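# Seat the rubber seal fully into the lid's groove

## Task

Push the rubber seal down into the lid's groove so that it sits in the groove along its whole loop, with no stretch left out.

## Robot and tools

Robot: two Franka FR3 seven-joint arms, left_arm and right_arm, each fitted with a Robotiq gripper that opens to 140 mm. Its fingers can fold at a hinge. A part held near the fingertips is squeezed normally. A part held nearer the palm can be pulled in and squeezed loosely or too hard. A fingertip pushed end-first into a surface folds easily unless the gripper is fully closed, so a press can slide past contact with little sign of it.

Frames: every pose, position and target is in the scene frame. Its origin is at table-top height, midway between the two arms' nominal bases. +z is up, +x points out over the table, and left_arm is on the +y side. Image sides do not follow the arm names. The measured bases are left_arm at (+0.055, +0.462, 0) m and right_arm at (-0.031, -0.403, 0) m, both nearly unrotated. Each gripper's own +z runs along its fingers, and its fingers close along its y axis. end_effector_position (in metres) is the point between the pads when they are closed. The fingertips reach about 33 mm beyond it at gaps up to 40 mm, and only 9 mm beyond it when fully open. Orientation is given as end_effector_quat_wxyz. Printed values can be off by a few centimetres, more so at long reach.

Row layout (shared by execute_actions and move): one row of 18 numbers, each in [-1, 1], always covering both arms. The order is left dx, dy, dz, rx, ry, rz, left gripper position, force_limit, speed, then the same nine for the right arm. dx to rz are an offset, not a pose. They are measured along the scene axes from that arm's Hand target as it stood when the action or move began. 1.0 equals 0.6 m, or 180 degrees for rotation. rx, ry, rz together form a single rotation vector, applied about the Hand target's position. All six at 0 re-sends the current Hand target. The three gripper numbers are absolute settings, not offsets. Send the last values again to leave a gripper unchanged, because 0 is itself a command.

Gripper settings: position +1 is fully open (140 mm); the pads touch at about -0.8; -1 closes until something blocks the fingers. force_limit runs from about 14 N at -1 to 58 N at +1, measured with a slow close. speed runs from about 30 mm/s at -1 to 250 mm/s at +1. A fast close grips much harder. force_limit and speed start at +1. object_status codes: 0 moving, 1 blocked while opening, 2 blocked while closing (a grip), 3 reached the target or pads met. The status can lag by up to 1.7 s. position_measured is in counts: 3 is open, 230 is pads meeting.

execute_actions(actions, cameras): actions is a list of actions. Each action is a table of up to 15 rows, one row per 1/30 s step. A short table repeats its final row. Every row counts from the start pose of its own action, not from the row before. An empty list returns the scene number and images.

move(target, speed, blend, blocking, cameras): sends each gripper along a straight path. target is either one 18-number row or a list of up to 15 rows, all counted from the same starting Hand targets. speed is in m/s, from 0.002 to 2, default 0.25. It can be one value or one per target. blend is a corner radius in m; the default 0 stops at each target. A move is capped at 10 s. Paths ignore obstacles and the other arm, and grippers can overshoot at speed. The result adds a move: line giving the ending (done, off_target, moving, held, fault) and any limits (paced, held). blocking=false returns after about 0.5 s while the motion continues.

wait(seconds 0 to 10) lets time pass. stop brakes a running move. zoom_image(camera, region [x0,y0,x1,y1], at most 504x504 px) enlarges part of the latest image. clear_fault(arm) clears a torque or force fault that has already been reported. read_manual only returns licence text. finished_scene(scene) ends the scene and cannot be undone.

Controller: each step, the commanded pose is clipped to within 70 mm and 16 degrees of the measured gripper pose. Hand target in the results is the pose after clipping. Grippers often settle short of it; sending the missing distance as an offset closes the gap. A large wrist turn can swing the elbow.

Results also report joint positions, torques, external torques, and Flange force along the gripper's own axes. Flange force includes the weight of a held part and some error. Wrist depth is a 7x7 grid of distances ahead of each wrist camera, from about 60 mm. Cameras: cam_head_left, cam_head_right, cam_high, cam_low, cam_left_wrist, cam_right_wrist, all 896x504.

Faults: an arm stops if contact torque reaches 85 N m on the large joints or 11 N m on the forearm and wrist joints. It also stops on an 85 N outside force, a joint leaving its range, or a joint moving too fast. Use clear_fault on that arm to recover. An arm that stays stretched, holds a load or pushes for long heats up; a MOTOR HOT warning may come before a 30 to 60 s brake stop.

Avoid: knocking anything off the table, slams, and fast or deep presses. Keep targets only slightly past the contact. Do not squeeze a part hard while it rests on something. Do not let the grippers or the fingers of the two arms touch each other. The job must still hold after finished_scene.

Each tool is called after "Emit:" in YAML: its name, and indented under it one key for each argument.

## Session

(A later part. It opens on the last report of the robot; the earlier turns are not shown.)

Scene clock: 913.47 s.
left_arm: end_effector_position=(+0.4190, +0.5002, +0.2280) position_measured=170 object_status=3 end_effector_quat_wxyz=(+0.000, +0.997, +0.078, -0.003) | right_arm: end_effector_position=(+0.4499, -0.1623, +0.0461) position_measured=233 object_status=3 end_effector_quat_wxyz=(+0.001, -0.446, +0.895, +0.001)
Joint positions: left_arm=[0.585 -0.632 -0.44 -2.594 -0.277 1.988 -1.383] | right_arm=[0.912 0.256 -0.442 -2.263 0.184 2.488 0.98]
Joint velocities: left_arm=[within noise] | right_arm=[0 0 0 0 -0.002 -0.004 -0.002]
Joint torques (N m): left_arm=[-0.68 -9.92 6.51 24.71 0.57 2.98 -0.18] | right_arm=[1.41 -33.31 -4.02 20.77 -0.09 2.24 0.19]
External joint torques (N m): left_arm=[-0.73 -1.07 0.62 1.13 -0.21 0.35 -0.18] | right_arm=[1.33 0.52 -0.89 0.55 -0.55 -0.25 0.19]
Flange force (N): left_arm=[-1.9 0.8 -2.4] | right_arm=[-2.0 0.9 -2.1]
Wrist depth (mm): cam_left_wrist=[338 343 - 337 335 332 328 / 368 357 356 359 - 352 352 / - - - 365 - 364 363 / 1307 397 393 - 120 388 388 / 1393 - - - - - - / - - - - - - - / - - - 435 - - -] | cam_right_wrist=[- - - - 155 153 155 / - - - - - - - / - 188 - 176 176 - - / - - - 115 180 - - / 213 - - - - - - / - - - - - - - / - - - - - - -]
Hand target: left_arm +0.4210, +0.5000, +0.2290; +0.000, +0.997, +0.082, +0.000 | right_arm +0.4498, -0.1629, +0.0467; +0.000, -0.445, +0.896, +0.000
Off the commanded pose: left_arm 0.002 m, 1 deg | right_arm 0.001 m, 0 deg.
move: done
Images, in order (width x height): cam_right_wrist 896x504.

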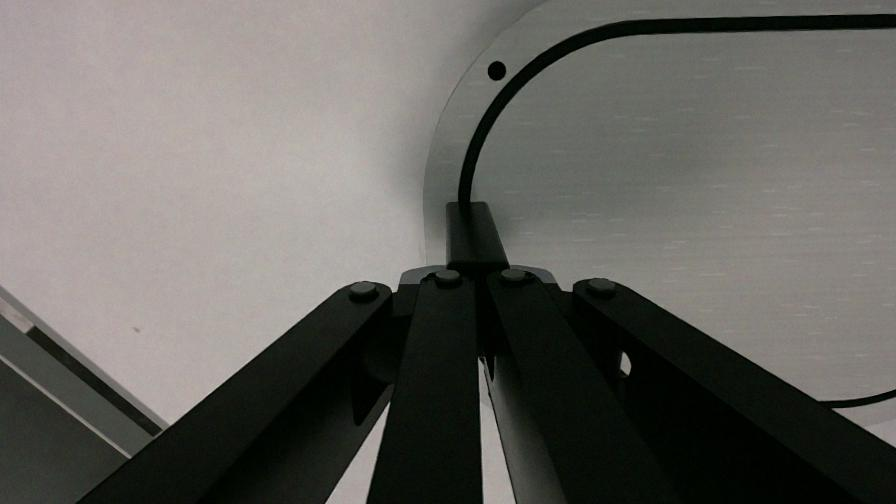

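Emit:
move:
  target:
    - [0,0,0,0,0,0,-0.324,-0.3,-0.2,-0.02,-0.0267,-0.003,0,0,-0.0556,-1,-1,-0.1]
    - [0,0,0,0,0,0,-0.324,-0.3,-0.2,-0.024,-0.0287,-0.0203,0,0,-0.0556,-1,-1,-0.1]
    - [0,0,0,0,0,0,-0.324,-0.3,-0.2,-0.02,-0.0267,-0.0112,0,0,-0.0556,-1,-1,-0.1]
    - [0,0,0,0,0,0,-0.324,-0.3,-0.2,-0.02,-0.0267,0,0,0,-0.0556,-1,-1,-0.1]
    - [0,0,0,0,0,0,-0.324,-0.3,-0.2,-0.0477,-0.0452,-0.003,0,0,-0.1589,-1,-1,-0.1]
    - [0,0,0,0,0,0,-0.324,-0.3,-0.2,-0.0518,-0.0472,-0.0203,0,0,-0.1589,-1,-1,-0.1]
    - [0,0,0,0,0,0,-0.324,-0.3,-0.2,-0.0477,-0.0452,-0.0112,0,0,-0.1589,-1,-1,-0.1]
    - [0,0,0,0,0,0,-0.324,-0.3,-0.2,-0.0477,-0.0452,0,0,0,-0.1589,-1,-1,-0.1]
    - [0,0,0,0,0,0,-0.324,-0.3,-0.2,-0.0798,-0.0538,-0.003,0,0,-0.2622,-1,-1,-0.1]
    - [0,0,0,0,0,0,-0.324,-0.3,-0.2,-0.0838,-0.0558,-0.0203,0,0,-0.2622,-1,-1,-0.1]
    - [0,0,0,0,0,0,-0.324,-0.3,-0.2,-0.0798,-0.0538,-0.0112,0,0,-0.2622,-1,-1,-0.1]
    - [0,0,0,0,0,0,-0.324,-0.3,-0.2,-0.0798,-0.0538,0,0,0,-0.2622,-1,-1,-0.1]
  speed: [0.2,0.05,0.05,0.08,0.2,0.05,0.05,0.08,0.2,0.05,0.05,0.08]
  blend: [0.001,0,0.001,0,0.001,0,0.001,0,0.001,0,0.001,0]
  cameras: ["cam_right_wrist"]

Emit:
zoom_image:
  camera: "cam_right_wrist"
  region: [400, 60, 600, 280]

Scene clock: 923.73 s.
left_arm: end_effector_position=(+0.4190, +0.5002, +0.2280) position_measured=170 object_status=3 end_effector_quat_wxyz=(+0.000, +0.997, +0.078, -0.003) | right_arm: end_effector_position=(+0.4020, -0.1949, +0.0461) position_measured=233 object_status=3 end_effector_quat_wxyz=(+0.000, -0.052, +0.999, +0.001)
Joint positions: left_arm=[0.585 -0.632 -0.44 -2.594 -0.277 1.988 -1.383] | right_arm=[1.173 0.125 -0.71 -2.463 0.152 2.554 1.806]
Joint velocities: left_arm=[within noise] | right_arm=[0.001 0.001 0.001 0 -0.001 -0.001 0.007]
Joint torques (N m): left_arm=[-0.66 -9.94 6.55 24.73 0.55 2.99 -0.18] | right_arm=[1.46 -24.75 -3.16 19.82 -0.08 2.22 0.18]
External joint torques (N m): left_arm=[-0.68 -1.07 0.7 1.12 -0.24 0.36 -0.18] | right_arm=[1.46 0.07 -0.89 0.38 -0.55 -0.25 0.18]
Flange force (N): left_arm=[-1.9 0.6 -2.4] | right_arm=[2.9 0.8 -5.3]
Wrist depth (mm): cam_left_wrist=[- 339 339 336 335 333 330 / 355 353 349 357 351 348 347 / 383 366 372 367 - 367 361 / - 388 387 - 131 388 - / 1400 - - - - - 412 / - - - - - - - / - - - 451 - - -] | cam_right_wrist=[- - - - 156 159 - / - - - 164 - - 165 / - - - 174 - - - / - - - 111 - - - / - - - - - - 199 / - - - - - - - / - - - - - - -]
Hand target: left_arm +0.4210, +0.5000, +0.2290; +0.000, +0.997, +0.082, +0.000 | right_arm +0.4019, -0.1952, +0.0467; +0.000, -0.049, +0.999, +0.000
Off the commanded pose: left_arm 0.002 m, 1 deg | right_arm 0.001 m, 0 deg.
move: done
Images, in order (width x height): cam_right_wrist 896x504.

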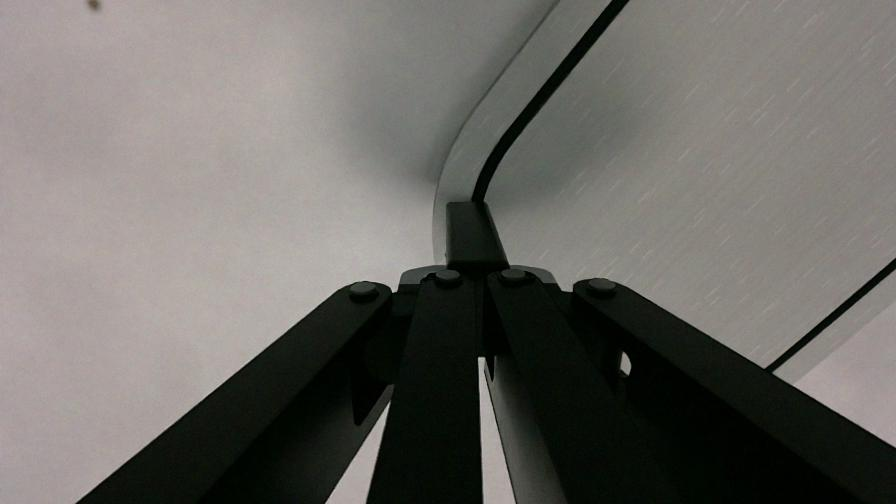

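Scaled by 2.291 from the camera's 896x504 image, which has a finer 1280x720 frame.

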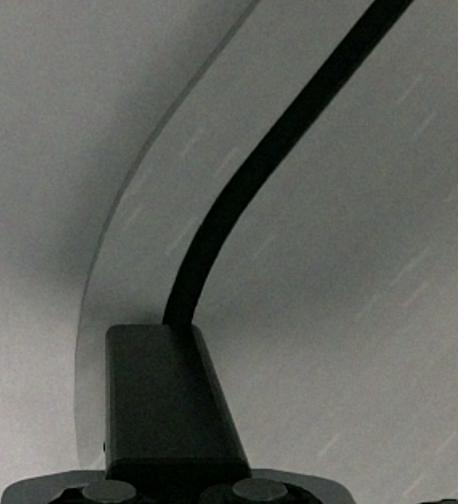

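Emit:
move:
  target:
    - [0,0,0,0,0,0,-0.324,-0.3,-0.2,0,0,0.1,0,0,0,-1,-1,-0.1]
    - [0,0,0,0,0,0,-0.324,-0.3,-0.2,0.1635,0.192,0.1222,0,0,0.1,-1,-1,-0.1]
    - [0,0,0,0,0,0,-0.324,-0.3,-0.2,0.1635,0.192,0.1222,0,0,0.5,-1,-1,-0.1]
    - [0,0,0,0,0,0,-0.324,-0.3,-0.2,0.1635,0.192,0.1222,0,0,0.898,-1,-1,-0.1]
  speed: [0.15,0.3,0.35,0.35]
  blend: [0.02,0.02,0.01,0]

Scene clock: 932.20 s.
left_arm: end_effector_position=(+0.4190, +0.5002, +0.2280) position_measured=170 object_status=3 end_effector_quat_wxyz=(+0.000, +0.997, +0.078, -0.003) | right_arm: end_effector_position=(+0.5004, -0.0793, +0.1210) position_measured=233 object_status=3 end_effector_quat_wxyz=(-0.001, +0.993, -0.116, +0.001)
Joint positions: left_arm=[0.585 -0.632 -0.44 -2.594 -0.277 1.988 -1.383] | right_arm=[0.315 0.331 0.253 -1.901 -0.101 2.223 -0.725]
Joint velocities: left_arm=[within noise] | right_arm=[0 0 0 -0.001 -0.001 0 -0.005]
Joint torques (N m): left_arm=[-0.67 -9.91 6.6 24.72 0.57 2.98 -0.14] | right_arm=[0.67 -38.9 2.64 24.09 0.35 2.41 -0.45]
External joint torques (N m): left_arm=[-0.67 -0.98 0.74 1.05 -0.21 0.34 -0.14] | right_arm=[0.66 2.11 -0.37 0.69 -0.29 -0.25 -0.45]
Flange force (N): left_arm=[-1.9 0.4 -2.3] | right_arm=[6.9 -6.8 1.9]
Wrist depth (mm): cam_left_wrist=[344 - 331 341 334 338 332 / 1219 353 352 349 - 349 351 / 379 368 369 371 - 361 367 / 1307 - 384 147 120 390 385 / 1456 - - 424 - - 406 / - - - 440 - - - / - - - 447 - - -] | cam_right_wrist=[- - - - - - - / - - - - - - - / 264 - - - - - - / - - - 112 - - - / - - - - - 273 - / - - - - - - - / - - - - - - -]
Hand target: left_arm +0.4210, +0.5000, +0.2290; +0.000, +0.997, +0.082, +0.000 | right_arm +0.5000, -0.0800, +0.1200; +0.000, +0.994, -0.111, +0.000
Off the commanded pose: left_arm 0.002 m, 1 deg | right_arm 0.001 m, 1 deg.
move: done

Emit:
move:
  target:
    - [0,0,0,0,0,0,-0.324,-0.3,-0.2,-0.197,-0.186,-0.0833,0,0,0,-1,-1,-0.1]
    - [0,0,0,0,0,0,-0.324,-0.3,-0.2,-0.197,-0.186,-0.1252,0,0,0,-1,-1,-0.1]
    - [0,0,0,0,0,0,-0.324,-0.3,-0.2,-0.2008,-0.1885,-0.1425,0,0,0,-1,-1,-0.1]
    - [0,0,0,0,0,0,-0.324,-0.3,-0.2,-0.197,-0.186,-0.1334,0,0,0,-1,-1,-0.1]
    - [0,0,0,0,0,0,-0.324,-0.3,-0.2,-0.197,-0.186,-0.1222,0,0,0,-1,-1,-0.1]
    - [0,0,0,0,0,0,-0.324,-0.3,-0.2,-0.2275,-0.1737,-0.1252,0,0,-0.1017,-1,-1,-0.1]
    - [0,0,0,0,0,0,-0.324,-0.3,-0.2,-0.2313,-0.1762,-0.1425,0,0,-0.1017,-1,-1,-0.1]
    - [0,0,0,0,0,0,-0.324,-0.3,-0.2,-0.2275,-0.1737,-0.1334,0,0,-0.1017,-1,-1,-0.1]
    - [0,0,0,0,0,0,-0.324,-0.3,-0.2,-0.2275,-0.1737,-0.1222,0,0,-0.1017,-1,-1,-0.1]
  speed: [0.3,0.15,0.05,0.05,0.08,0.2,0.05,0.05,0.08]
  blend: [0.02,0.001,0,0.001,0,0.001,0,0.001,0]
  cameras: ["cam_right_wrist"]

Emit:
zoom_image:
  camera: "cam_right_wrist"
  region: [400, 60, 600, 280]

Scene clock: 939.17 s.
left_arm: end_effector_position=(+0.4190, +0.5002, +0.2280) position_measured=170 object_status=3 end_effector_quat_wxyz=(+0.000, +0.997, +0.078, -0.003) | right_arm: end_effector_position=(+0.3646, -0.1856, +0.0462) position_measured=233 object_status=3 end_effector_quat_wxyz=(+0.001, +0.965, -0.264, +0.001)
Joint positions: left_arm=[0.585 -0.632 -0.44 -2.594 -0.277 1.988 -1.383] | right_arm=[0.26 0.025 0.245 -2.561 -0.016 2.585 -0.52]
Joint velocities: left_arm=[within noise] | right_arm=[0.001 0.001 -0.001 0.001 0 -0.004 0.001]
Joint torques (N m): left_arm=[-0.65 -9.94 6.53 24.71 0.56 2.99 -0.17] | right_arm=[1.47 -26.61 -0.14 19.67 0.74 2.36 0.21]
External joint torques (N m): left_arm=[-0.64 -1.13 0.7 1.12 -0.23 0.36 -0.17] | right_arm=[1.6 0.28 -0.2 0.48 0.32 -0.29 0.21]
Flange force (N): left_arm=[-2.1 0.6 -2.5] | right_arm=[-0.6 -3.1 -0.4]
Wrist depth (mm): cam_left_wrist=[343 339 339 335 334 328 333 / 1148 - - 348 - 354 350 / 376 372 373 - - - - / 1341 - - 387 120 387 384 / 1408 - - - - - 402 / - - - - - - - / - - - 440 - - -] | cam_right_wrist=[- 162 159 - 169 - - / - - 166 - - - - / - - - 172 - - - / - 188 - 112 - - - / - 199 - - - - - / 208 - - - - - - / - - - - - - -]
Hand target: left_arm +0.4210, +0.5000, +0.2290; +0.000, +0.997, +0.082, +0.000 | right_arm +0.3635, -0.1842, +0.0467; +0.000, +0.964, -0.267, +0.000
Off the commanded pose: left_arm 0.002 m, 1 deg | right_arm 0.002 m, 0 deg.
move: done; blend cut to 0.0126 m at target 1
Images, in order (width x height): cam_right_wrist 896x504.

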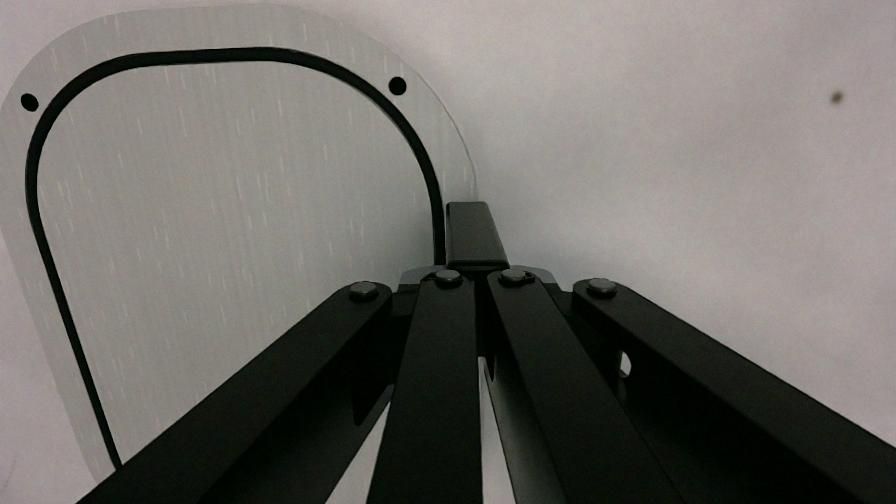

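Scaled by 2.291 from the camera's 896x504 image, which has a finer 1280x720 frame.

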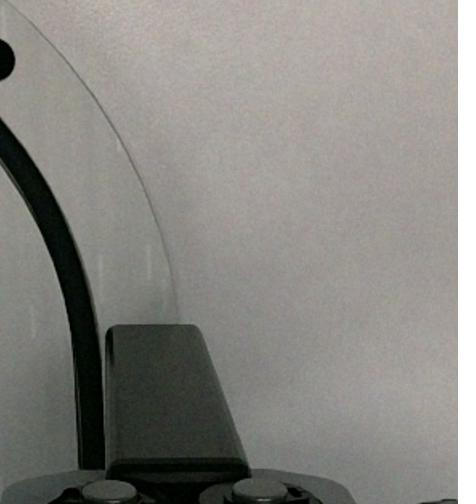

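Emit:
move:
  target: [0,0,0,0,0,0,-0.324,-0.3,-0.2,0.031,0.005,0,0,0,0.075,-1,-1,-0.1]
  speed: 0.2
  cameras: ["cam_right_wrist"]

Emit:
zoom_image:
  camera: "cam_right_wrist"
  region: [400, 60, 600, 280]

Scene clock: 947.07 s.
left_arm: end_effector_position=(+0.4190, +0.5002, +0.2280) position_measured=170 object_status=3 end_effector_quat_wxyz=(+0.000, +0.997, +0.078, -0.003) | right_arm: end_effector_position=(+0.3830, -0.1813, +0.0475) position_measured=233 object_status=3 end_effector_quat_wxyz=(+0.001, +0.988, -0.154, +0.002)
Joint positions: left_arm=[0.585 -0.632 -0.44 -2.594 -0.277 1.988 -1.383] | right_arm=[0.246 0.066 0.246 -2.503 -0.036 2.569 -0.74]
Joint velocities: left_arm=[within noise] | right_arm=[-0.001 0.002 -0.001 -0.001 0 -0.001 -0.007]
Joint torques (N m): left_arm=[-0.68 -9.95 6.54 24.73 0.56 2.98 -0.19] | right_arm=[0.82 -26.99 -0.12 20.16 0.76 2.41 -0.49]
External joint torques (N m): left_arm=[-0.69 -1.05 0.7 1.08 -0.23 0.34 -0.19] | right_arm=[0.89 1.55 -0.57 0.68 0.31 -0.26 -0.49]
Flange force (N): left_arm=[-2.0 0.6 -2.4] | right_arm=[4.5 -3.8 2.3]
Wrist depth (mm): cam_left_wrist=[345 342 330 335 333 333 331 / 1214 357 - 351 352 349 344 / 375 - 367 367 370 363 - / 1320 - - 380 - - - / 1393 - - 413 - - 404 / - - - 421 - - - / - - - 438 - - -] | cam_right_wrist=[162 161 - 171 - - - / - - - 167 180 - - / - 178 - - - - - / - 186 - 115 - - - / - - 89 - - 206 212 / - - - - - - - / - - - - - - -]
Hand target: left_arm +0.4210, +0.5000, +0.2290; +0.000, +0.997, +0.082, +0.000 | right_arm +0.3821, -0.1812, +0.0467; +0.000, +0.988, -0.152, +0.000
Off the commanded pose: left_arm 0.002 m, 1 deg | right_arm 0.001 m, 0 deg.
move: done
Images, in order (width x height): cam_right_wrist 896x504.

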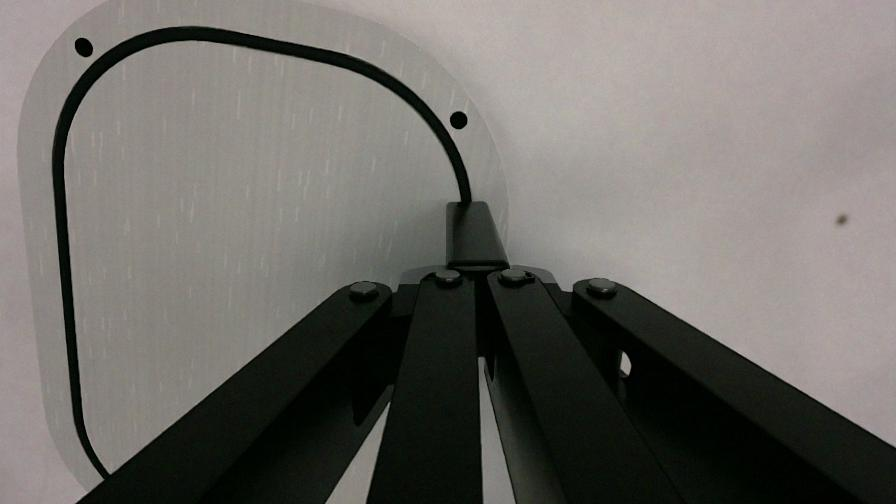

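Scaled by 2.291 from the camera's 896x504 image, which has a finer 1280x720 frame.

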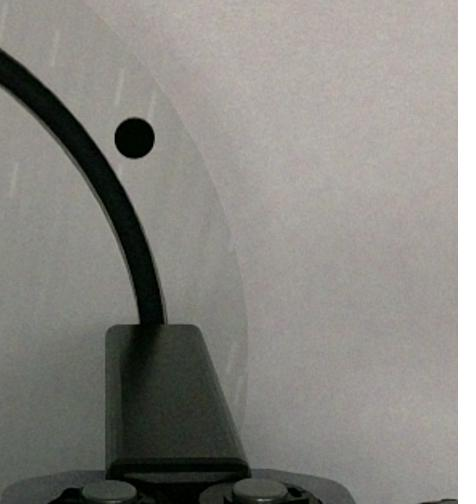

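Emit:
move:
  target:
    - [0,0,0,0,0,0,-0.324,-0.3,-0.2,0.0137,-0.0043,-0.003,0,0,0.0444,-1,-1,-0.1]
    - [0,0,0,0,0,0,-0.324,-0.3,-0.2,0.0098,-0.0068,-0.0203,0,0,0.0444,-1,-1,-0.1]
    - [0,0,0,0,0,0,-0.324,-0.3,-0.2,0.0137,-0.0043,-0.0112,0,0,0.0444,-1,-1,-0.1]
    - [0,0,0,0,0,0,-0.324,-0.3,-0.2,0.0137,-0.0043,0,0,0,0.0444,-1,-1,-0.1]
    - [0,0,0,0,0,0,-0.324,-0.3,-0.2,-0.0168,0.006,-0.003,0,0,-0.0556,-1,-1,-0.1]
    - [0,0,0,0,0,0,-0.324,-0.3,-0.2,-0.0207,0.0035,-0.0203,0,0,-0.0556,-1,-1,-0.1]
  speed: [0.15,0.05,0.05,0.08,0.2,0.05]
  blend: [0.001,0,0.001,0,0.001,0]

Emit:
move:
  target:
    - [0,0,0,0,0,0,-0.324,-0.3,-0.2,0.0039,0.0025,0.0091,0,0,0,-1,-1,-0.1]
    - [0,0,0,0,0,0,-0.324,-0.3,-0.2,0.0039,0.0025,0.0203,0,0,0,-1,-1,-0.1]
  speed: [0.05,0.08]
  blend: [0.001,0]
  cameras: ["cam_right_wrist"]

Emit:
zoom_image:
  camera: "cam_right_wrist"
  region: [400, 60, 600, 280]

Scene clock: 953.77 s.
left_arm: end_effector_position=(+0.4190, +0.5002, +0.2280) position_measured=170 object_status=3 end_effector_quat_wxyz=(+0.000, +0.997, +0.078, -0.003) | right_arm: end_effector_position=(+0.3708, -0.1772, +0.0395) position_measured=233 object_status=3 end_effector_quat_wxyz=(-0.001, +0.972, -0.234, +0.001)
Joint positions: left_arm=[0.585 -0.632 -0.44 -2.594 -0.277 1.988 -1.383] | right_arm=[0.269 0.065 0.242 -2.533 -0.03 2.598 -0.564]
Joint velocities: left_arm=[within noise] | right_arm=[0.001 -0.001 -0.001 0.001 0 0 0.006]
Joint torques (N m): left_arm=[-0.67 -9.95 6.53 24.72 0.56 2.98 -0.18] | right_arm=[0.27 -21.2 -1.34 16.54 -0.35 4.05 0.24]
External joint torques (N m): left_arm=[-0.7 -1.05 0.67 1.11 -0.23 0.35 -0.18] | right_arm=[0.34 6.88 -1.77 -2.51 -0.77 1.39 0.24]
Flange force (N): left_arm=[-1.9 0.7 -2.4] | right_arm=[5.3 -6.9 23.9]
Wrist depth (mm): cam_left_wrist=[341 341 336 - 334 337 334 / - - - 351 - 356 352 / 378 - - - 373 370 373 / 1307 378 - - 120 385 371 / 1385 - - - - - - / - - - 439 - - - / - - - 454 - - -] | cam_right_wrist=[153 153 153 - - - - / - - - - - - - / 168 - 166 167 - - - / - - - 117 - - 190 / - - - - - - - / - - - - - - - / - - - - - - -]
Hand target: left_arm +0.4210, +0.5000, +0.2290; +0.000, +0.997, +0.082, +0.000 | right_arm +0.3697, -0.1791, +0.0345; +0.000, +0.971, -0.238, +0.000
Off the commanded pose: left_arm 0.002 m, 1 deg | right_arm 0.005 m, 1 deg.
move: off_target (right_arm)

Scene clock: 954.73 s.
left_arm: end_effector_position=(+0.4190, +0.5002, +0.2280) position_measured=170 object_status=3 end_effector_quat_wxyz=(+0.000, +0.997, +0.078, -0.003) | right_arm: end_effector_position=(+0.3722, -0.1774, +0.0461) position_measured=233 object_status=3 end_effector_quat_wxyz=(+0.001, +0.972, -0.235, +0.001)
Joint positions: left_arm=[0.585 -0.632 -0.44 -2.594 -0.277 1.988 -1.383] | right_arm=[0.269 0.052 0.242 -2.526 -0.028 2.576 -0.564]
Joint velocities: left_arm=[within noise] | right_arm=[-0.001 0 0.001 0.001 0 -0.003 -0.001]
Joint torques (N m): left_arm=[-0.68 -9.92 6.54 24.76 0.56 2.99 -0.18] | right_arm=[0.96 -27.67 -0.26 19.79 0.74 2.36 -0.03]
External joint torques (N m): left_arm=[-0.67 -1.03 0.7 1.13 -0.22 0.36 -0.18] | right_arm=[0.98 0.22 -0.63 0.56 0.32 -0.28 -0.03]
Flange force (N): left_arm=[-1.8 0.6 -2.4] | right_arm=[1.0 -2.2 -0.6]
Wrist depth (mm): cam_left_wrist=[- 335 341 336 334 - 335 / 1180 365 350 353 - 364 350 / 1432 374 - - - 365 380 / - - - 147 - 384 388 / 1424 - - 420 - - 405 / - - - 435 - - - / - - - 452 - - -] | cam_right_wrist=[167 162 157 - - - - / - 166 - - - - - / 177 - - 172 - - - / - - 186 115 - - - / - - - - - - - / 207 - - - - - - / - - - - - - -]
Hand target: left_arm +0.4210, +0.5000, +0.2290; +0.000, +0.997, +0.082, +0.000 | right_arm +0.3720, -0.1776, +0.0467; +0.000, +0.971, -0.238, +0.000
Off the commanded pose: left_arm 0.002 m, 1 deg | right_arm 0.001 m, 0 deg.
move: done
Images, in order (width x height): cam_right_wrist 896x504.

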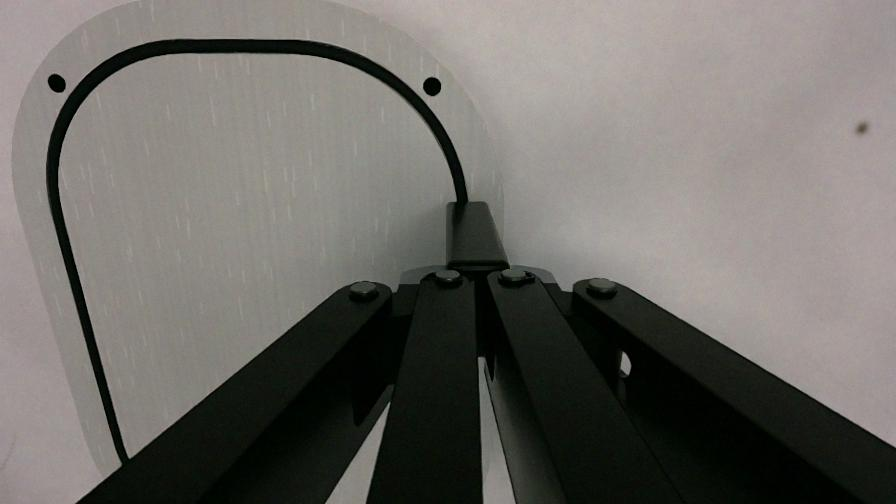

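Scaled by 2.291 from the camera's 896x504 image, which has a finer 1280x720 frame.

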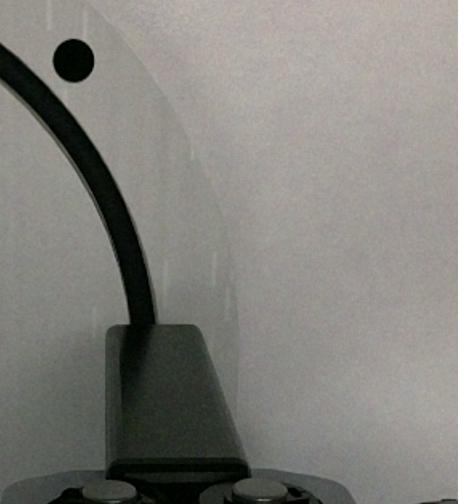

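Emit:
move:
  target:
    - [0,0,0,0,0,0,-0.324,-0.3,-0.2,-0.0325,0.0168,-0.003,0,0,0,-1,-1,-0.1]
    - [0,0,0,0,0,0,-0.324,-0.3,-0.2,-0.0355,0.0138,-0.0203,0,0,0,-1,-1,-0.1]
    - [0,0,0,0,0,0,-0.324,-0.3,-0.2,-0.0325,0.0168,-0.0112,0,0,0,-1,-1,-0.1]
    - [0,0,0,0,0,0,-0.324,-0.3,-0.2,-0.0325,0.0168,0,0,0,0,-1,-1,-0.1]
    - [0,0,0,0,0,0,-0.324,-0.3,-0.2,-0.0652,0.0337,-0.003,0,0,0,-1,-1,-0.1]
    - [0,0,0,0,0,0,-0.324,-0.3,-0.2,-0.0682,0.0307,-0.0203,0,0,0,-1,-1,-0.1]
    - [0,0,0,0,0,0,-0.324,-0.3,-0.2,-0.0652,0.0337,-0.0112,0,0,0,-1,-1,-0.1]
    - [0,0,0,0,0,0,-0.324,-0.3,-0.2,-0.0652,0.0337,0,0,0,0,-1,-1,-0.1]
    - [0,0,0,0,0,0,-0.324,-0.3,-0.2,-0.0977,0.0505,-0.003,0,0,0,-1,-1,-0.1]
    - [0,0,0,0,0,0,-0.324,-0.3,-0.2,-0.1007,0.0475,-0.0203,0,0,0,-1,-1,-0.1]
    - [0,0,0,0,0,0,-0.324,-0.3,-0.2,-0.0977,0.0505,-0.0112,0,0,0,-1,-1,-0.1]
    - [0,0,0,0,0,0,-0.324,-0.3,-0.2,-0.0977,0.0505,0,0,0,0,-1,-1,-0.1]
  speed: [0.12,0.05,0.05,0.08,0.12,0.05,0.05,0.08,0.12,0.05,0.05,0.08]
  blend: [0.001,0,0.001,0,0.001,0,0.001,0,0.001,0,0.001,0]
  cameras: ["cam_right_wrist"]

Emit:
zoom_image:
  camera: "cam_right_wrist"
  region: [400, 60, 600, 280]

Scene clock: 960.73 s.
left_arm: end_effector_position=(+0.4190, +0.5002, +0.2280) position_measured=170 object_status=3 end_effector_quat_wxyz=(+0.000, +0.997, +0.078, -0.003) | right_arm: end_effector_position=(+0.3145, -0.1484, +0.0461) position_measured=233 object_status=3 end_effector_quat_wxyz=(+0.001, +0.972, -0.236, +0.001)
Joint positions: left_arm=[0.585 -0.632 -0.44 -2.594 -0.277 1.988 -1.383] | right_arm=[0.337 -0.033 0.304 -2.632 0.015 2.601 -0.467]
Joint velocities: left_arm=[within noise] | right_arm=[0 0 0.001 -0.001 0.002 -0.004 -0.001]
Joint torques (N m): left_arm=[-0.65 -9.9 6.54 24.69 0.56 2.98 -0.16] | right_arm=[1.42 -24.12 -0.73 19.36 0.72 2.43 0.04]
External joint torques (N m): left_arm=[-0.67 -1.03 0.69 1.08 -0.23 0.35 -0.16] | right_arm=[1.41 0.18 -0.47 0.41 0.32 -0.22 0.04]
Flange force (N): left_arm=[-1.9 0.6 -2.3] | right_arm=[-0.5 -1.6 -1.0]
Wrist depth (mm): cam_left_wrist=[- 340 337 343 331 331 - / 359 - 361 354 - 359 348 / 1214 362 373 374 - 364 364 / 1393 386 385 386 119 380 - / 1424 - - 409 - - - / - - - - - - - / - - - 453 - - -] | cam_right_wrist=[159 - - - - - - / 167 167 - 166 - - - / - 176 - 172 - - - / - - - 118 192 194 - / 193 - - - - - - / - - - - - - - / - - - - - - -]
Hand target: left_arm +0.4210, +0.5000, +0.2290; +0.000, +0.997, +0.082, +0.000 | right_arm +0.3134, -0.1473, +0.0467; +0.000, +0.971, -0.238, +0.000
Off the commanded pose: left_arm 0.002 m, 1 deg | right_arm 0.002 m, 0 deg.
move: done
Images, in order (width x height): cam_right_wrist 896x504.

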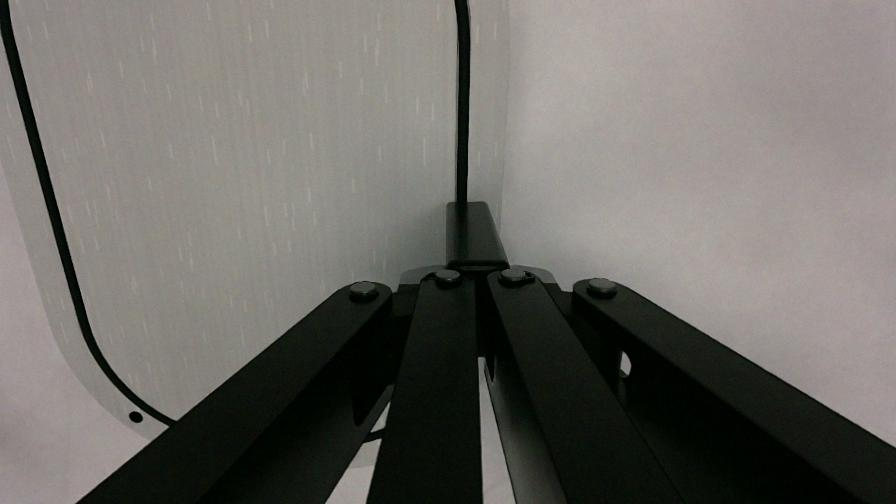

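Scaled by 2.291 from the camera's 896x504 image, which has a finer 1280x720 frame.

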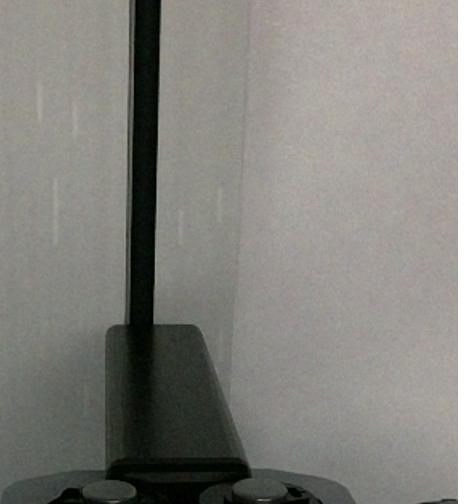

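Emit:
move:
  target:
    - [0,0,0,0,0,0,-0.324,-0.3,-0.2,-0.0312,0.0193,-0.003,0,0,0,-1,-1,-0.1]
    - [0,0,0,0,0,0,-0.324,-0.3,-0.2,-0.0342,0.0162,-0.0203,0,0,0,-1,-1,-0.1]
    - [0,0,0,0,0,0,-0.324,-0.3,-0.2,-0.0312,0.0193,-0.0112,0,0,0,-1,-1,-0.1]
    - [0,0,0,0,0,0,-0.324,-0.3,-0.2,-0.0312,0.0193,0,0,0,0,-1,-1,-0.1]
    - [0,0,0,0,0,0,-0.324,-0.3,-0.2,-0.0638,0.0362,-0.003,0,0,0,-1,-1,-0.1]
    - [0,0,0,0,0,0,-0.324,-0.3,-0.2,-0.0668,0.033,-0.0203,0,0,0,-1,-1,-0.1]
    - [0,0,0,0,0,0,-0.324,-0.3,-0.2,-0.0638,0.0362,-0.0112,0,0,0,-1,-1,-0.1]
    - [0,0,0,0,0,0,-0.324,-0.3,-0.2,-0.0638,0.0362,0,0,0,0,-1,-1,-0.1]
    - [0,0,0,0,0,0,-0.324,-0.3,-0.2,-0.0925,0.058,-0.003,0,0,-0.1122,-1,-1,-0.1]
    - [0,0,0,0,0,0,-0.324,-0.3,-0.2,-0.0955,0.0548,-0.0203,0,0,-0.1122,-1,-1,-0.1]
    - [0,0,0,0,0,0,-0.324,-0.3,-0.2,-0.0925,0.058,-0.0112,0,0,-0.1122,-1,-1,-0.1]
    - [0,0,0,0,0,0,-0.324,-0.3,-0.2,-0.0925,0.058,0,0,0,-0.1122,-1,-1,-0.1]
  speed: [0.12,0.05,0.05,0.08,0.12,0.05,0.05,0.08,0.2,0.05,0.05,0.08]
  blend: [0.001,0,0.001,0,0.001,0,0.001,0,0.001,0,0.001,0]
  cameras: ["cam_right_wrist"]

Emit:
zoom_image:
  camera: "cam_right_wrist"
  region: [400, 60, 600, 280]

Scene clock: 968.20 s.
left_arm: end_effector_position=(+0.4190, +0.5002, +0.2280) position_measured=170 object_status=3 end_effector_quat_wxyz=(+0.000, +0.997, +0.078, -0.003) | right_arm: end_effector_position=(+0.2583, -0.1126, +0.0461) position_measured=233 object_status=3 end_effector_quat_wxyz=(+0.000, +0.916, -0.402, +0.001)
Joint positions: left_arm=[0.585 -0.632 -0.44 -2.594 -0.277 1.988 -1.383] | right_arm=[0.369 -0.088 0.434 -2.693 0.069 2.612 -0.003]
Joint velocities: left_arm=[within noise] | right_arm=[-0.001 0 -0.002 -0.001 -0.001 -0.005 0]
Joint torques (N m): left_arm=[-0.62 -9.93 6.53 24.74 0.56 2.98 -0.19] | right_arm=[0.98 -21.15 -1.54 19.21 0.69 2.29 -0.01]
External joint torques (N m): left_arm=[-0.63 -1.08 0.68 1.1 -0.22 0.35 -0.19] | right_arm=[0.99 -0.1 -0.54 0.46 0.31 -0.32 -0.01]
Flange force (N): left_arm=[-2.0 0.6 -2.4] | right_arm=[-0.5 0.2 -2.8]
Wrist depth (mm): cam_left_wrist=[- - 338 338 331 - - / 360 367 353 352 352 - 347 / - - 370 - 366 - 369 / 1307 393 390 148 120 376 393 / 1268 - - 413 - - 407 / - - - - - - - / - - - 456 - - -] | cam_right_wrist=[160 - - 158 - - - / - - 169 163 - - - / - - 174 - - - - / 189 - - 115 - - - / - 196 - - - - - / - - - - - - - / - - - - - - -]
Hand target: left_arm +0.4210, +0.5000, +0.2290; +0.000, +0.997, +0.082, +0.000 | right_arm +0.2579, -0.1125, +0.0467; +0.000, +0.915, -0.404, +0.000
Off the commanded pose: left_arm 0.002 m, 1 deg | right_arm 0.001 m, 0 deg.
move: done
Images, in order (width x height): cam_right_wrist 896x504.

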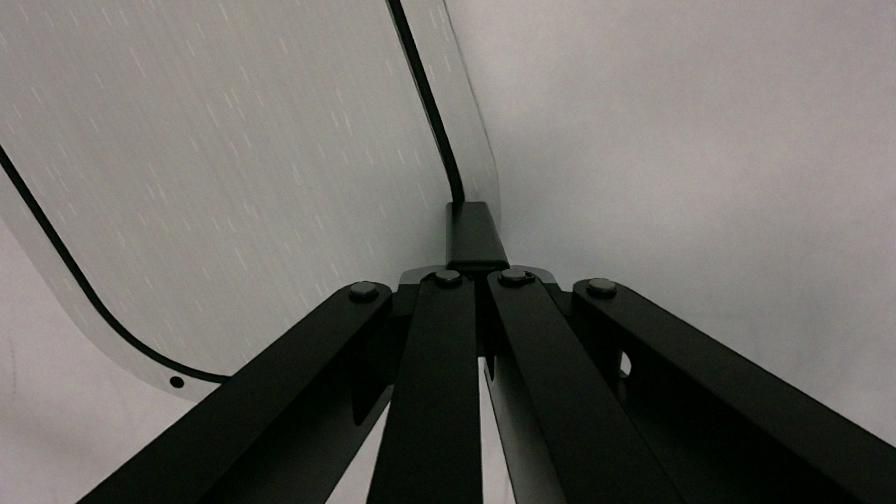

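Scaled by 2.291 from the camera's 896x504 image, which has a finer 1280x720 frame.

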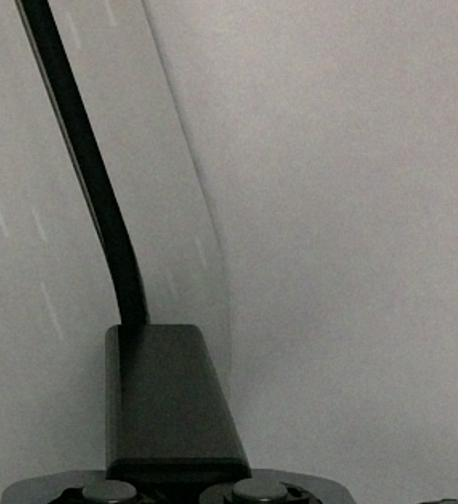

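Emit:
move:
  target:
    - [0,0,0,0,0,0,-0.324,-0.3,-0.2,-0.0165,0.0292,-0.003,0,0,-0.1033,-1,-1,-0.1]
    - [0,0,0,0,0,0,-0.324,-0.3,-0.2,-0.0197,0.026,-0.0203,0,0,-0.1033,-1,-1,-0.1]
    - [0,0,0,0,0,0,-0.324,-0.3,-0.2,-0.0165,0.0292,-0.0112,0,0,-0.1033,-1,-1,-0.1]
    - [0,0,0,0,0,0,-0.324,-0.3,-0.2,-0.0165,0.0292,0,0,0,-0.1033,-1,-1,-0.1]
    - [0,0,0,0,0,0,-0.324,-0.3,-0.2,-0.025,0.062,-0.003,0,0,-0.2089,-1,-1,-0.1]
    - [0,0,0,0,0,0,-0.324,-0.3,-0.2,-0.0292,0.0587,-0.0203,0,0,-0.2089,-1,-1,-0.1]
    - [0,0,0,0,0,0,-0.324,-0.3,-0.2,-0.025,0.062,-0.0112,0,0,-0.2089,-1,-1,-0.1]
    - [0,0,0,0,0,0,-0.324,-0.3,-0.2,-0.025,0.062,0,0,0,-0.2089,-1,-1,-0.1]
    - [0,0,0,0,0,0,-0.324,-0.3,-0.2,-0.0227,0.0942,-0.003,0,0,-0.3089,-1,-1,-0.1]
    - [0,0,0,0,0,0,-0.324,-0.3,-0.2,-0.0272,0.0908,-0.0203,0,0,-0.3089,-1,-1,-0.1]
    - [0,0,0,0,0,0,-0.324,-0.3,-0.2,-0.0227,0.0942,-0.0112,0,0,-0.3089,-1,-1,-0.1]
    - [0,0,0,0,0,0,-0.324,-0.3,-0.2,-0.0227,0.0942,0,0,0,-0.3089,-1,-1,-0.1]
  speed: [0.2,0.05,0.05,0.08,0.2,0.05,0.05,0.08,0.2,0.05,0.05,0.08]
  blend: [0.001,0,0.001,0,0.001,0,0.001,0,0.001,0,0.001,0]
  cameras: ["cam_right_wrist"]

Emit:
zoom_image:
  camera: "cam_right_wrist"
  region: [400, 60, 600, 280]

Scene clock: 977.97 s.
left_arm: end_effector_position=(+0.4190, +0.5002, +0.2280) position_measured=170 object_status=3 end_effector_quat_wxyz=(+0.000, +0.997, +0.078, -0.003) | right_arm: end_effector_position=(+0.2456, -0.0568, +0.0461) position_measured=233 object_status=3 end_effector_quat_wxyz=(+0.000, -0.618, +0.786, +0.000)
Joint positions: left_arm=[0.585 -0.632 -0.44 -2.594 -0.277 1.988 -1.383] | right_arm=[0.343 0.005 0.556 -2.587 -0.007 2.592 1.141]
Joint velocities: left_arm=[within noise] | right_arm=[0 0 -0.002 0.001 0.002 -0.004 0]
Joint torques (N m): left_arm=[-0.64 -9.91 6.52 24.71 0.55 2.99 -0.17] | right_arm=[1.4 -22.46 -0.25 19.42 0.71 2.24 -0.47]
External joint torques (N m): left_arm=[-0.64 -1 0.66 1.09 -0.23 0.36 -0.17] | right_arm=[1.41 0.01 -0.31 0.51 0.3 -0.25 -0.47]
Flange force (N): left_arm=[-1.7 0.6 -2.3] | right_arm=[0.1 0.2 -3.0]
Wrist depth (mm): cam_left_wrist=[338 - 344 339 334 333 331 / 1174 360 349 344 350 351 347 / 1249 374 370 378 369 366 356 / 1334 392 386 390 120 368 - / - - - - - - - / - - - - - - - / - - - 448 - - -] | cam_right_wrist=[- 156 158 - - - - / - - 162 163 - - - / - - - 171 190 - - / - - - 112 - - - / - - 89 - - - 209 / - - - - - - - / - - - - - - -]
Hand target: left_arm +0.4210, +0.5000, +0.2290; +0.000, +0.997, +0.082, +0.000 | right_arm +0.2443, -0.0560, +0.0467; +0.000, -0.620, +0.784, +0.000
Off the commanded pose: left_arm 0.002 m, 1 deg | right_arm 0.002 m, 0 deg.
move: done
Images, in order (width x height): cam_right_wrist 896x504.

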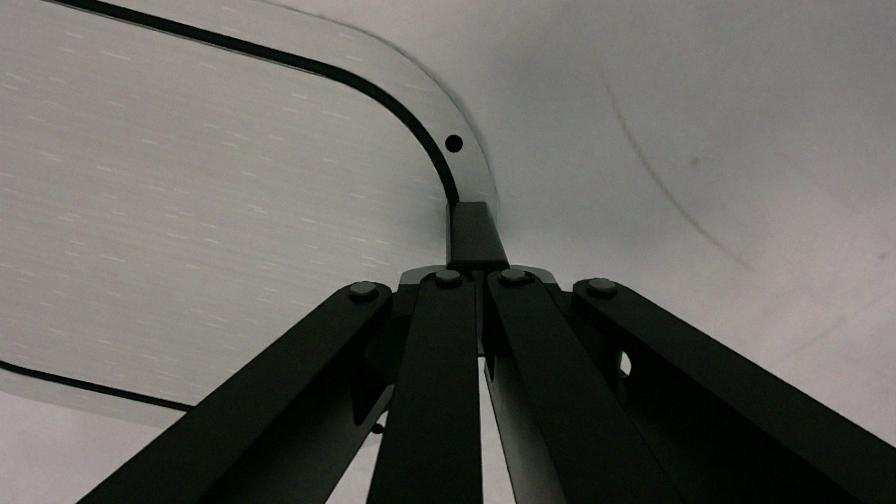

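Scaled by 2.291 from the camera's 896x504 image, which has a finer 1280x720 frame.

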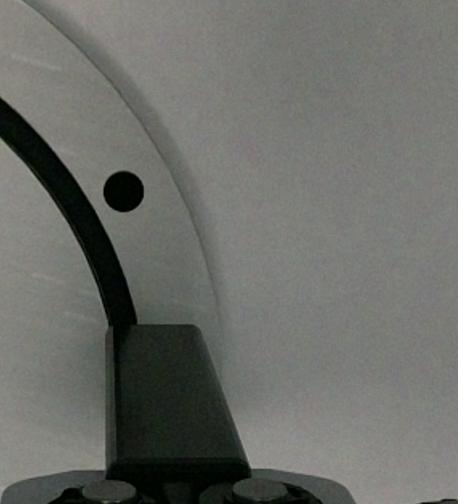

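Emit:
move:
  target:
    - [0,0,0,0,0,0,-0.324,-0.3,-0.2,0,0,0.1,0,0,0,-1,-1,-0.1]
    - [0,0,0,0,0,0,-0.324,-0.3,-0.2,-0.11,0.043,0.2,0,0,0.15,-1,-1,-0.1]
  speed: [0.15,0.25]
  blend: [0.02,0]
  cameras: ["cam_high"]

Emit:
zoom_image:
  camera: "cam_high"
  region: [390, 140, 510, 240]

Scene clock: 982.90 s.
left_arm: end_effector_position=(+0.4190, +0.5002, +0.2280) position_measured=170 object_status=3 end_effector_quat_wxyz=(+0.000, +0.997, +0.078, -0.003) | right_arm: end_effector_position=(+0.1789, -0.0293, +0.1674) position_measured=233 object_status=3 end_effector_quat_wxyz=(-0.002, +0.784, -0.621, +0.000)
Joint positions: left_arm=[0.585 -0.632 -0.44 -2.594 -0.277 1.988 -1.383] | right_arm=[0.603 -0.325 0.452 -2.531 0.177 2.232 0.693]
Joint velocities: left_arm=[within noise] | right_arm=[-0.001 0 -0.001 0 0 0.001 -0.007]
Joint torques (N m): left_arm=[-0.66 -9.9 6.53 24.72 0.56 2.98 -0.2] | right_arm=[1.42 -16.23 -4.94 23.21 0.46 2.27 -0.44]
External joint torques (N m): left_arm=[-0.62 -1.01 0.72 1.07 -0.22 0.35 -0.2] | right_arm=[1.38 0.78 -0.96 0.08 -0.14 -0.27 -0.44]
Flange force (N): left_arm=[-1.8 0.6 -2.3] | right_arm=[0.2 -1.2 -0.5]
Wrist depth (mm): cam_left_wrist=[343 336 - 353 334 333 316 / 361 355 355 351 - 353 - / 375 378 373 369 373 361 363 / - 395 384 383 120 383 384 / - - - - - - 403 / - - - 462 - - - / - - - 449 - - -] | cam_right_wrist=[- - - - - 274 - / 280 - - - 293 - - / - - - - - - - / - - - 115 - - - / - - - - - 332 - / - - - - - - - / - - - - - - -]
Hand target: left_arm +0.4210, +0.5000, +0.2290; +0.000, +0.997, +0.082, +0.000 | right_arm +0.1783, -0.0302, +0.1667; +0.000, +0.786, -0.618, +0.000
Off the commanded pose: left_arm 0.002 m, 1 deg | right_arm 0.001 m, 1 deg.
move: done
Images, in order (width x height): cam_high 896x504.

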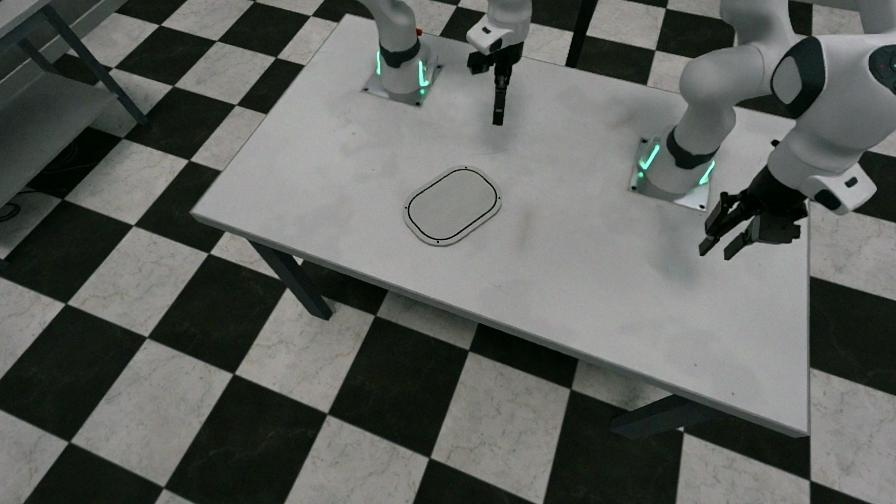

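Scaled by 4.200 from the camera's 896x504 image, which has a finer 1280x720 frame.

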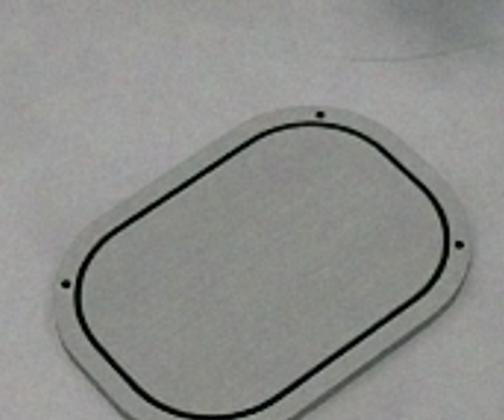

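Emit:
wait:
  seconds: 0.1
  cameras: ["cam_low"]

Scene clock: 984.73 s.
left_arm: end_effector_position=(+0.4190, +0.5002, +0.2280) position_measured=170 object_status=3 end_effector_quat_wxyz=(+0.000, +0.997, +0.078, -0.003) | right_arm: end_effector_position=(+0.1789, -0.0293, +0.1674) position_measured=233 object_status=3 end_effector_quat_wxyz=(-0.002, +0.784, -0.620, +0.000)
Joint positions: left_arm=[0.585 -0.632 -0.44 -2.594 -0.277 1.988 -1.383] | right_arm=[0.603 -0.325 0.452 -2.531 0.177 2.232 0.691]
Joint torques (N m): left_arm=[-0.7 -9.91 6.59 24.72 0.57 2.97 -0.2] | right_arm=[1.46 -16.28 -4.91 23.24 0.47 2.28 -0.45]
External joint torques (N m): left_arm=[-0.62 -1.03 0.84 1.08 -0.21 0.34 -0.2] | right_arm=[1.44 0.86 -0.89 0.05 -0.13 -0.27 -0.45]
Flange force (N): left_arm=[-1.9 0.4 -2.5] | right_arm=[0.0 -1.2 -0.3]
Wrist depth (mm): cam_left_wrist=[- 340 338 336 339 - 334 / 1243 356 - 350 - 350 348 / - - 368 373 369 368 362 / 1281 394 387 149 120 - 384 / 1400 - - - - - - / - - - 429 - - - / - - - 452 - - -] | cam_right_wrist=[- - - - - - - / - - - - - - - / - - - - - - - / - - - 112 - 320 - / - - - - - - - / - - - - - - - / - - - - - - -]
Hand target: left_arm +0.4210, +0.5000, +0.2290; +0.000, +0.997, +0.082, +0.000 | right_arm +0.1783, -0.0302, +0.1667; +0.000, +0.786, -0.618, +0.000
Tool commands: left_gripper/position=-0.324 left_gripper/force_limit=-0.3 left_gripper/speed=-0.2 right_gripper/position=-1.0 right_gripper/force_limit=-1.0 right_gripper/speed=-0.1
Off the commanded pose: left_arm 0.002 m, 1 deg | right_arm 0.001 m, 0 deg.
wait: 0.10 s; at rest from the start
Images, in order (width x height): cam_low 896x504.

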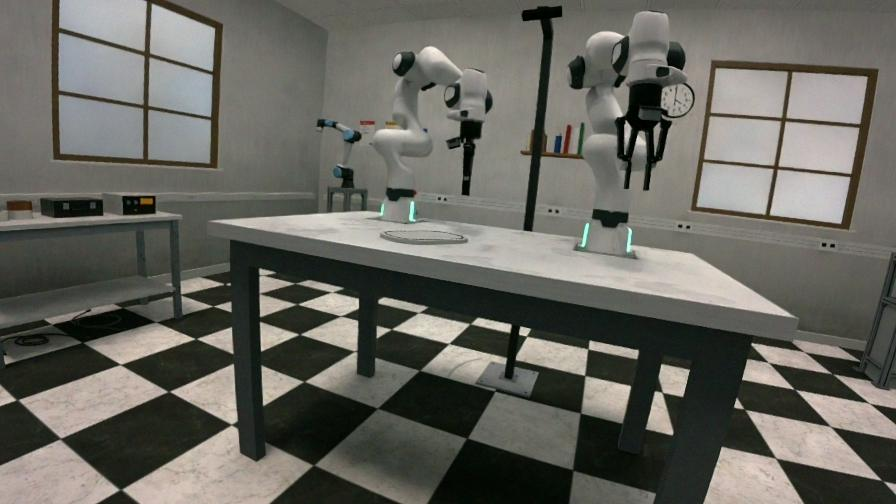

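Emit:
zoom_image:
  camera: "cam_low"
  region: [374, 216, 474, 256]

Scaled by 5.040 from the camera's 896x504 image, which has a finer 1280x720 frame.

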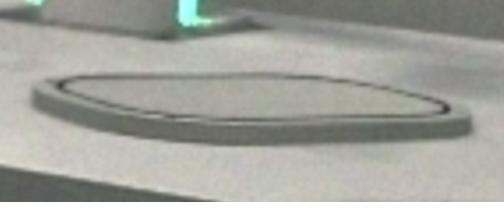

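Emit:
finished_scene:
  scene: 2

The scene is finished: the task was done.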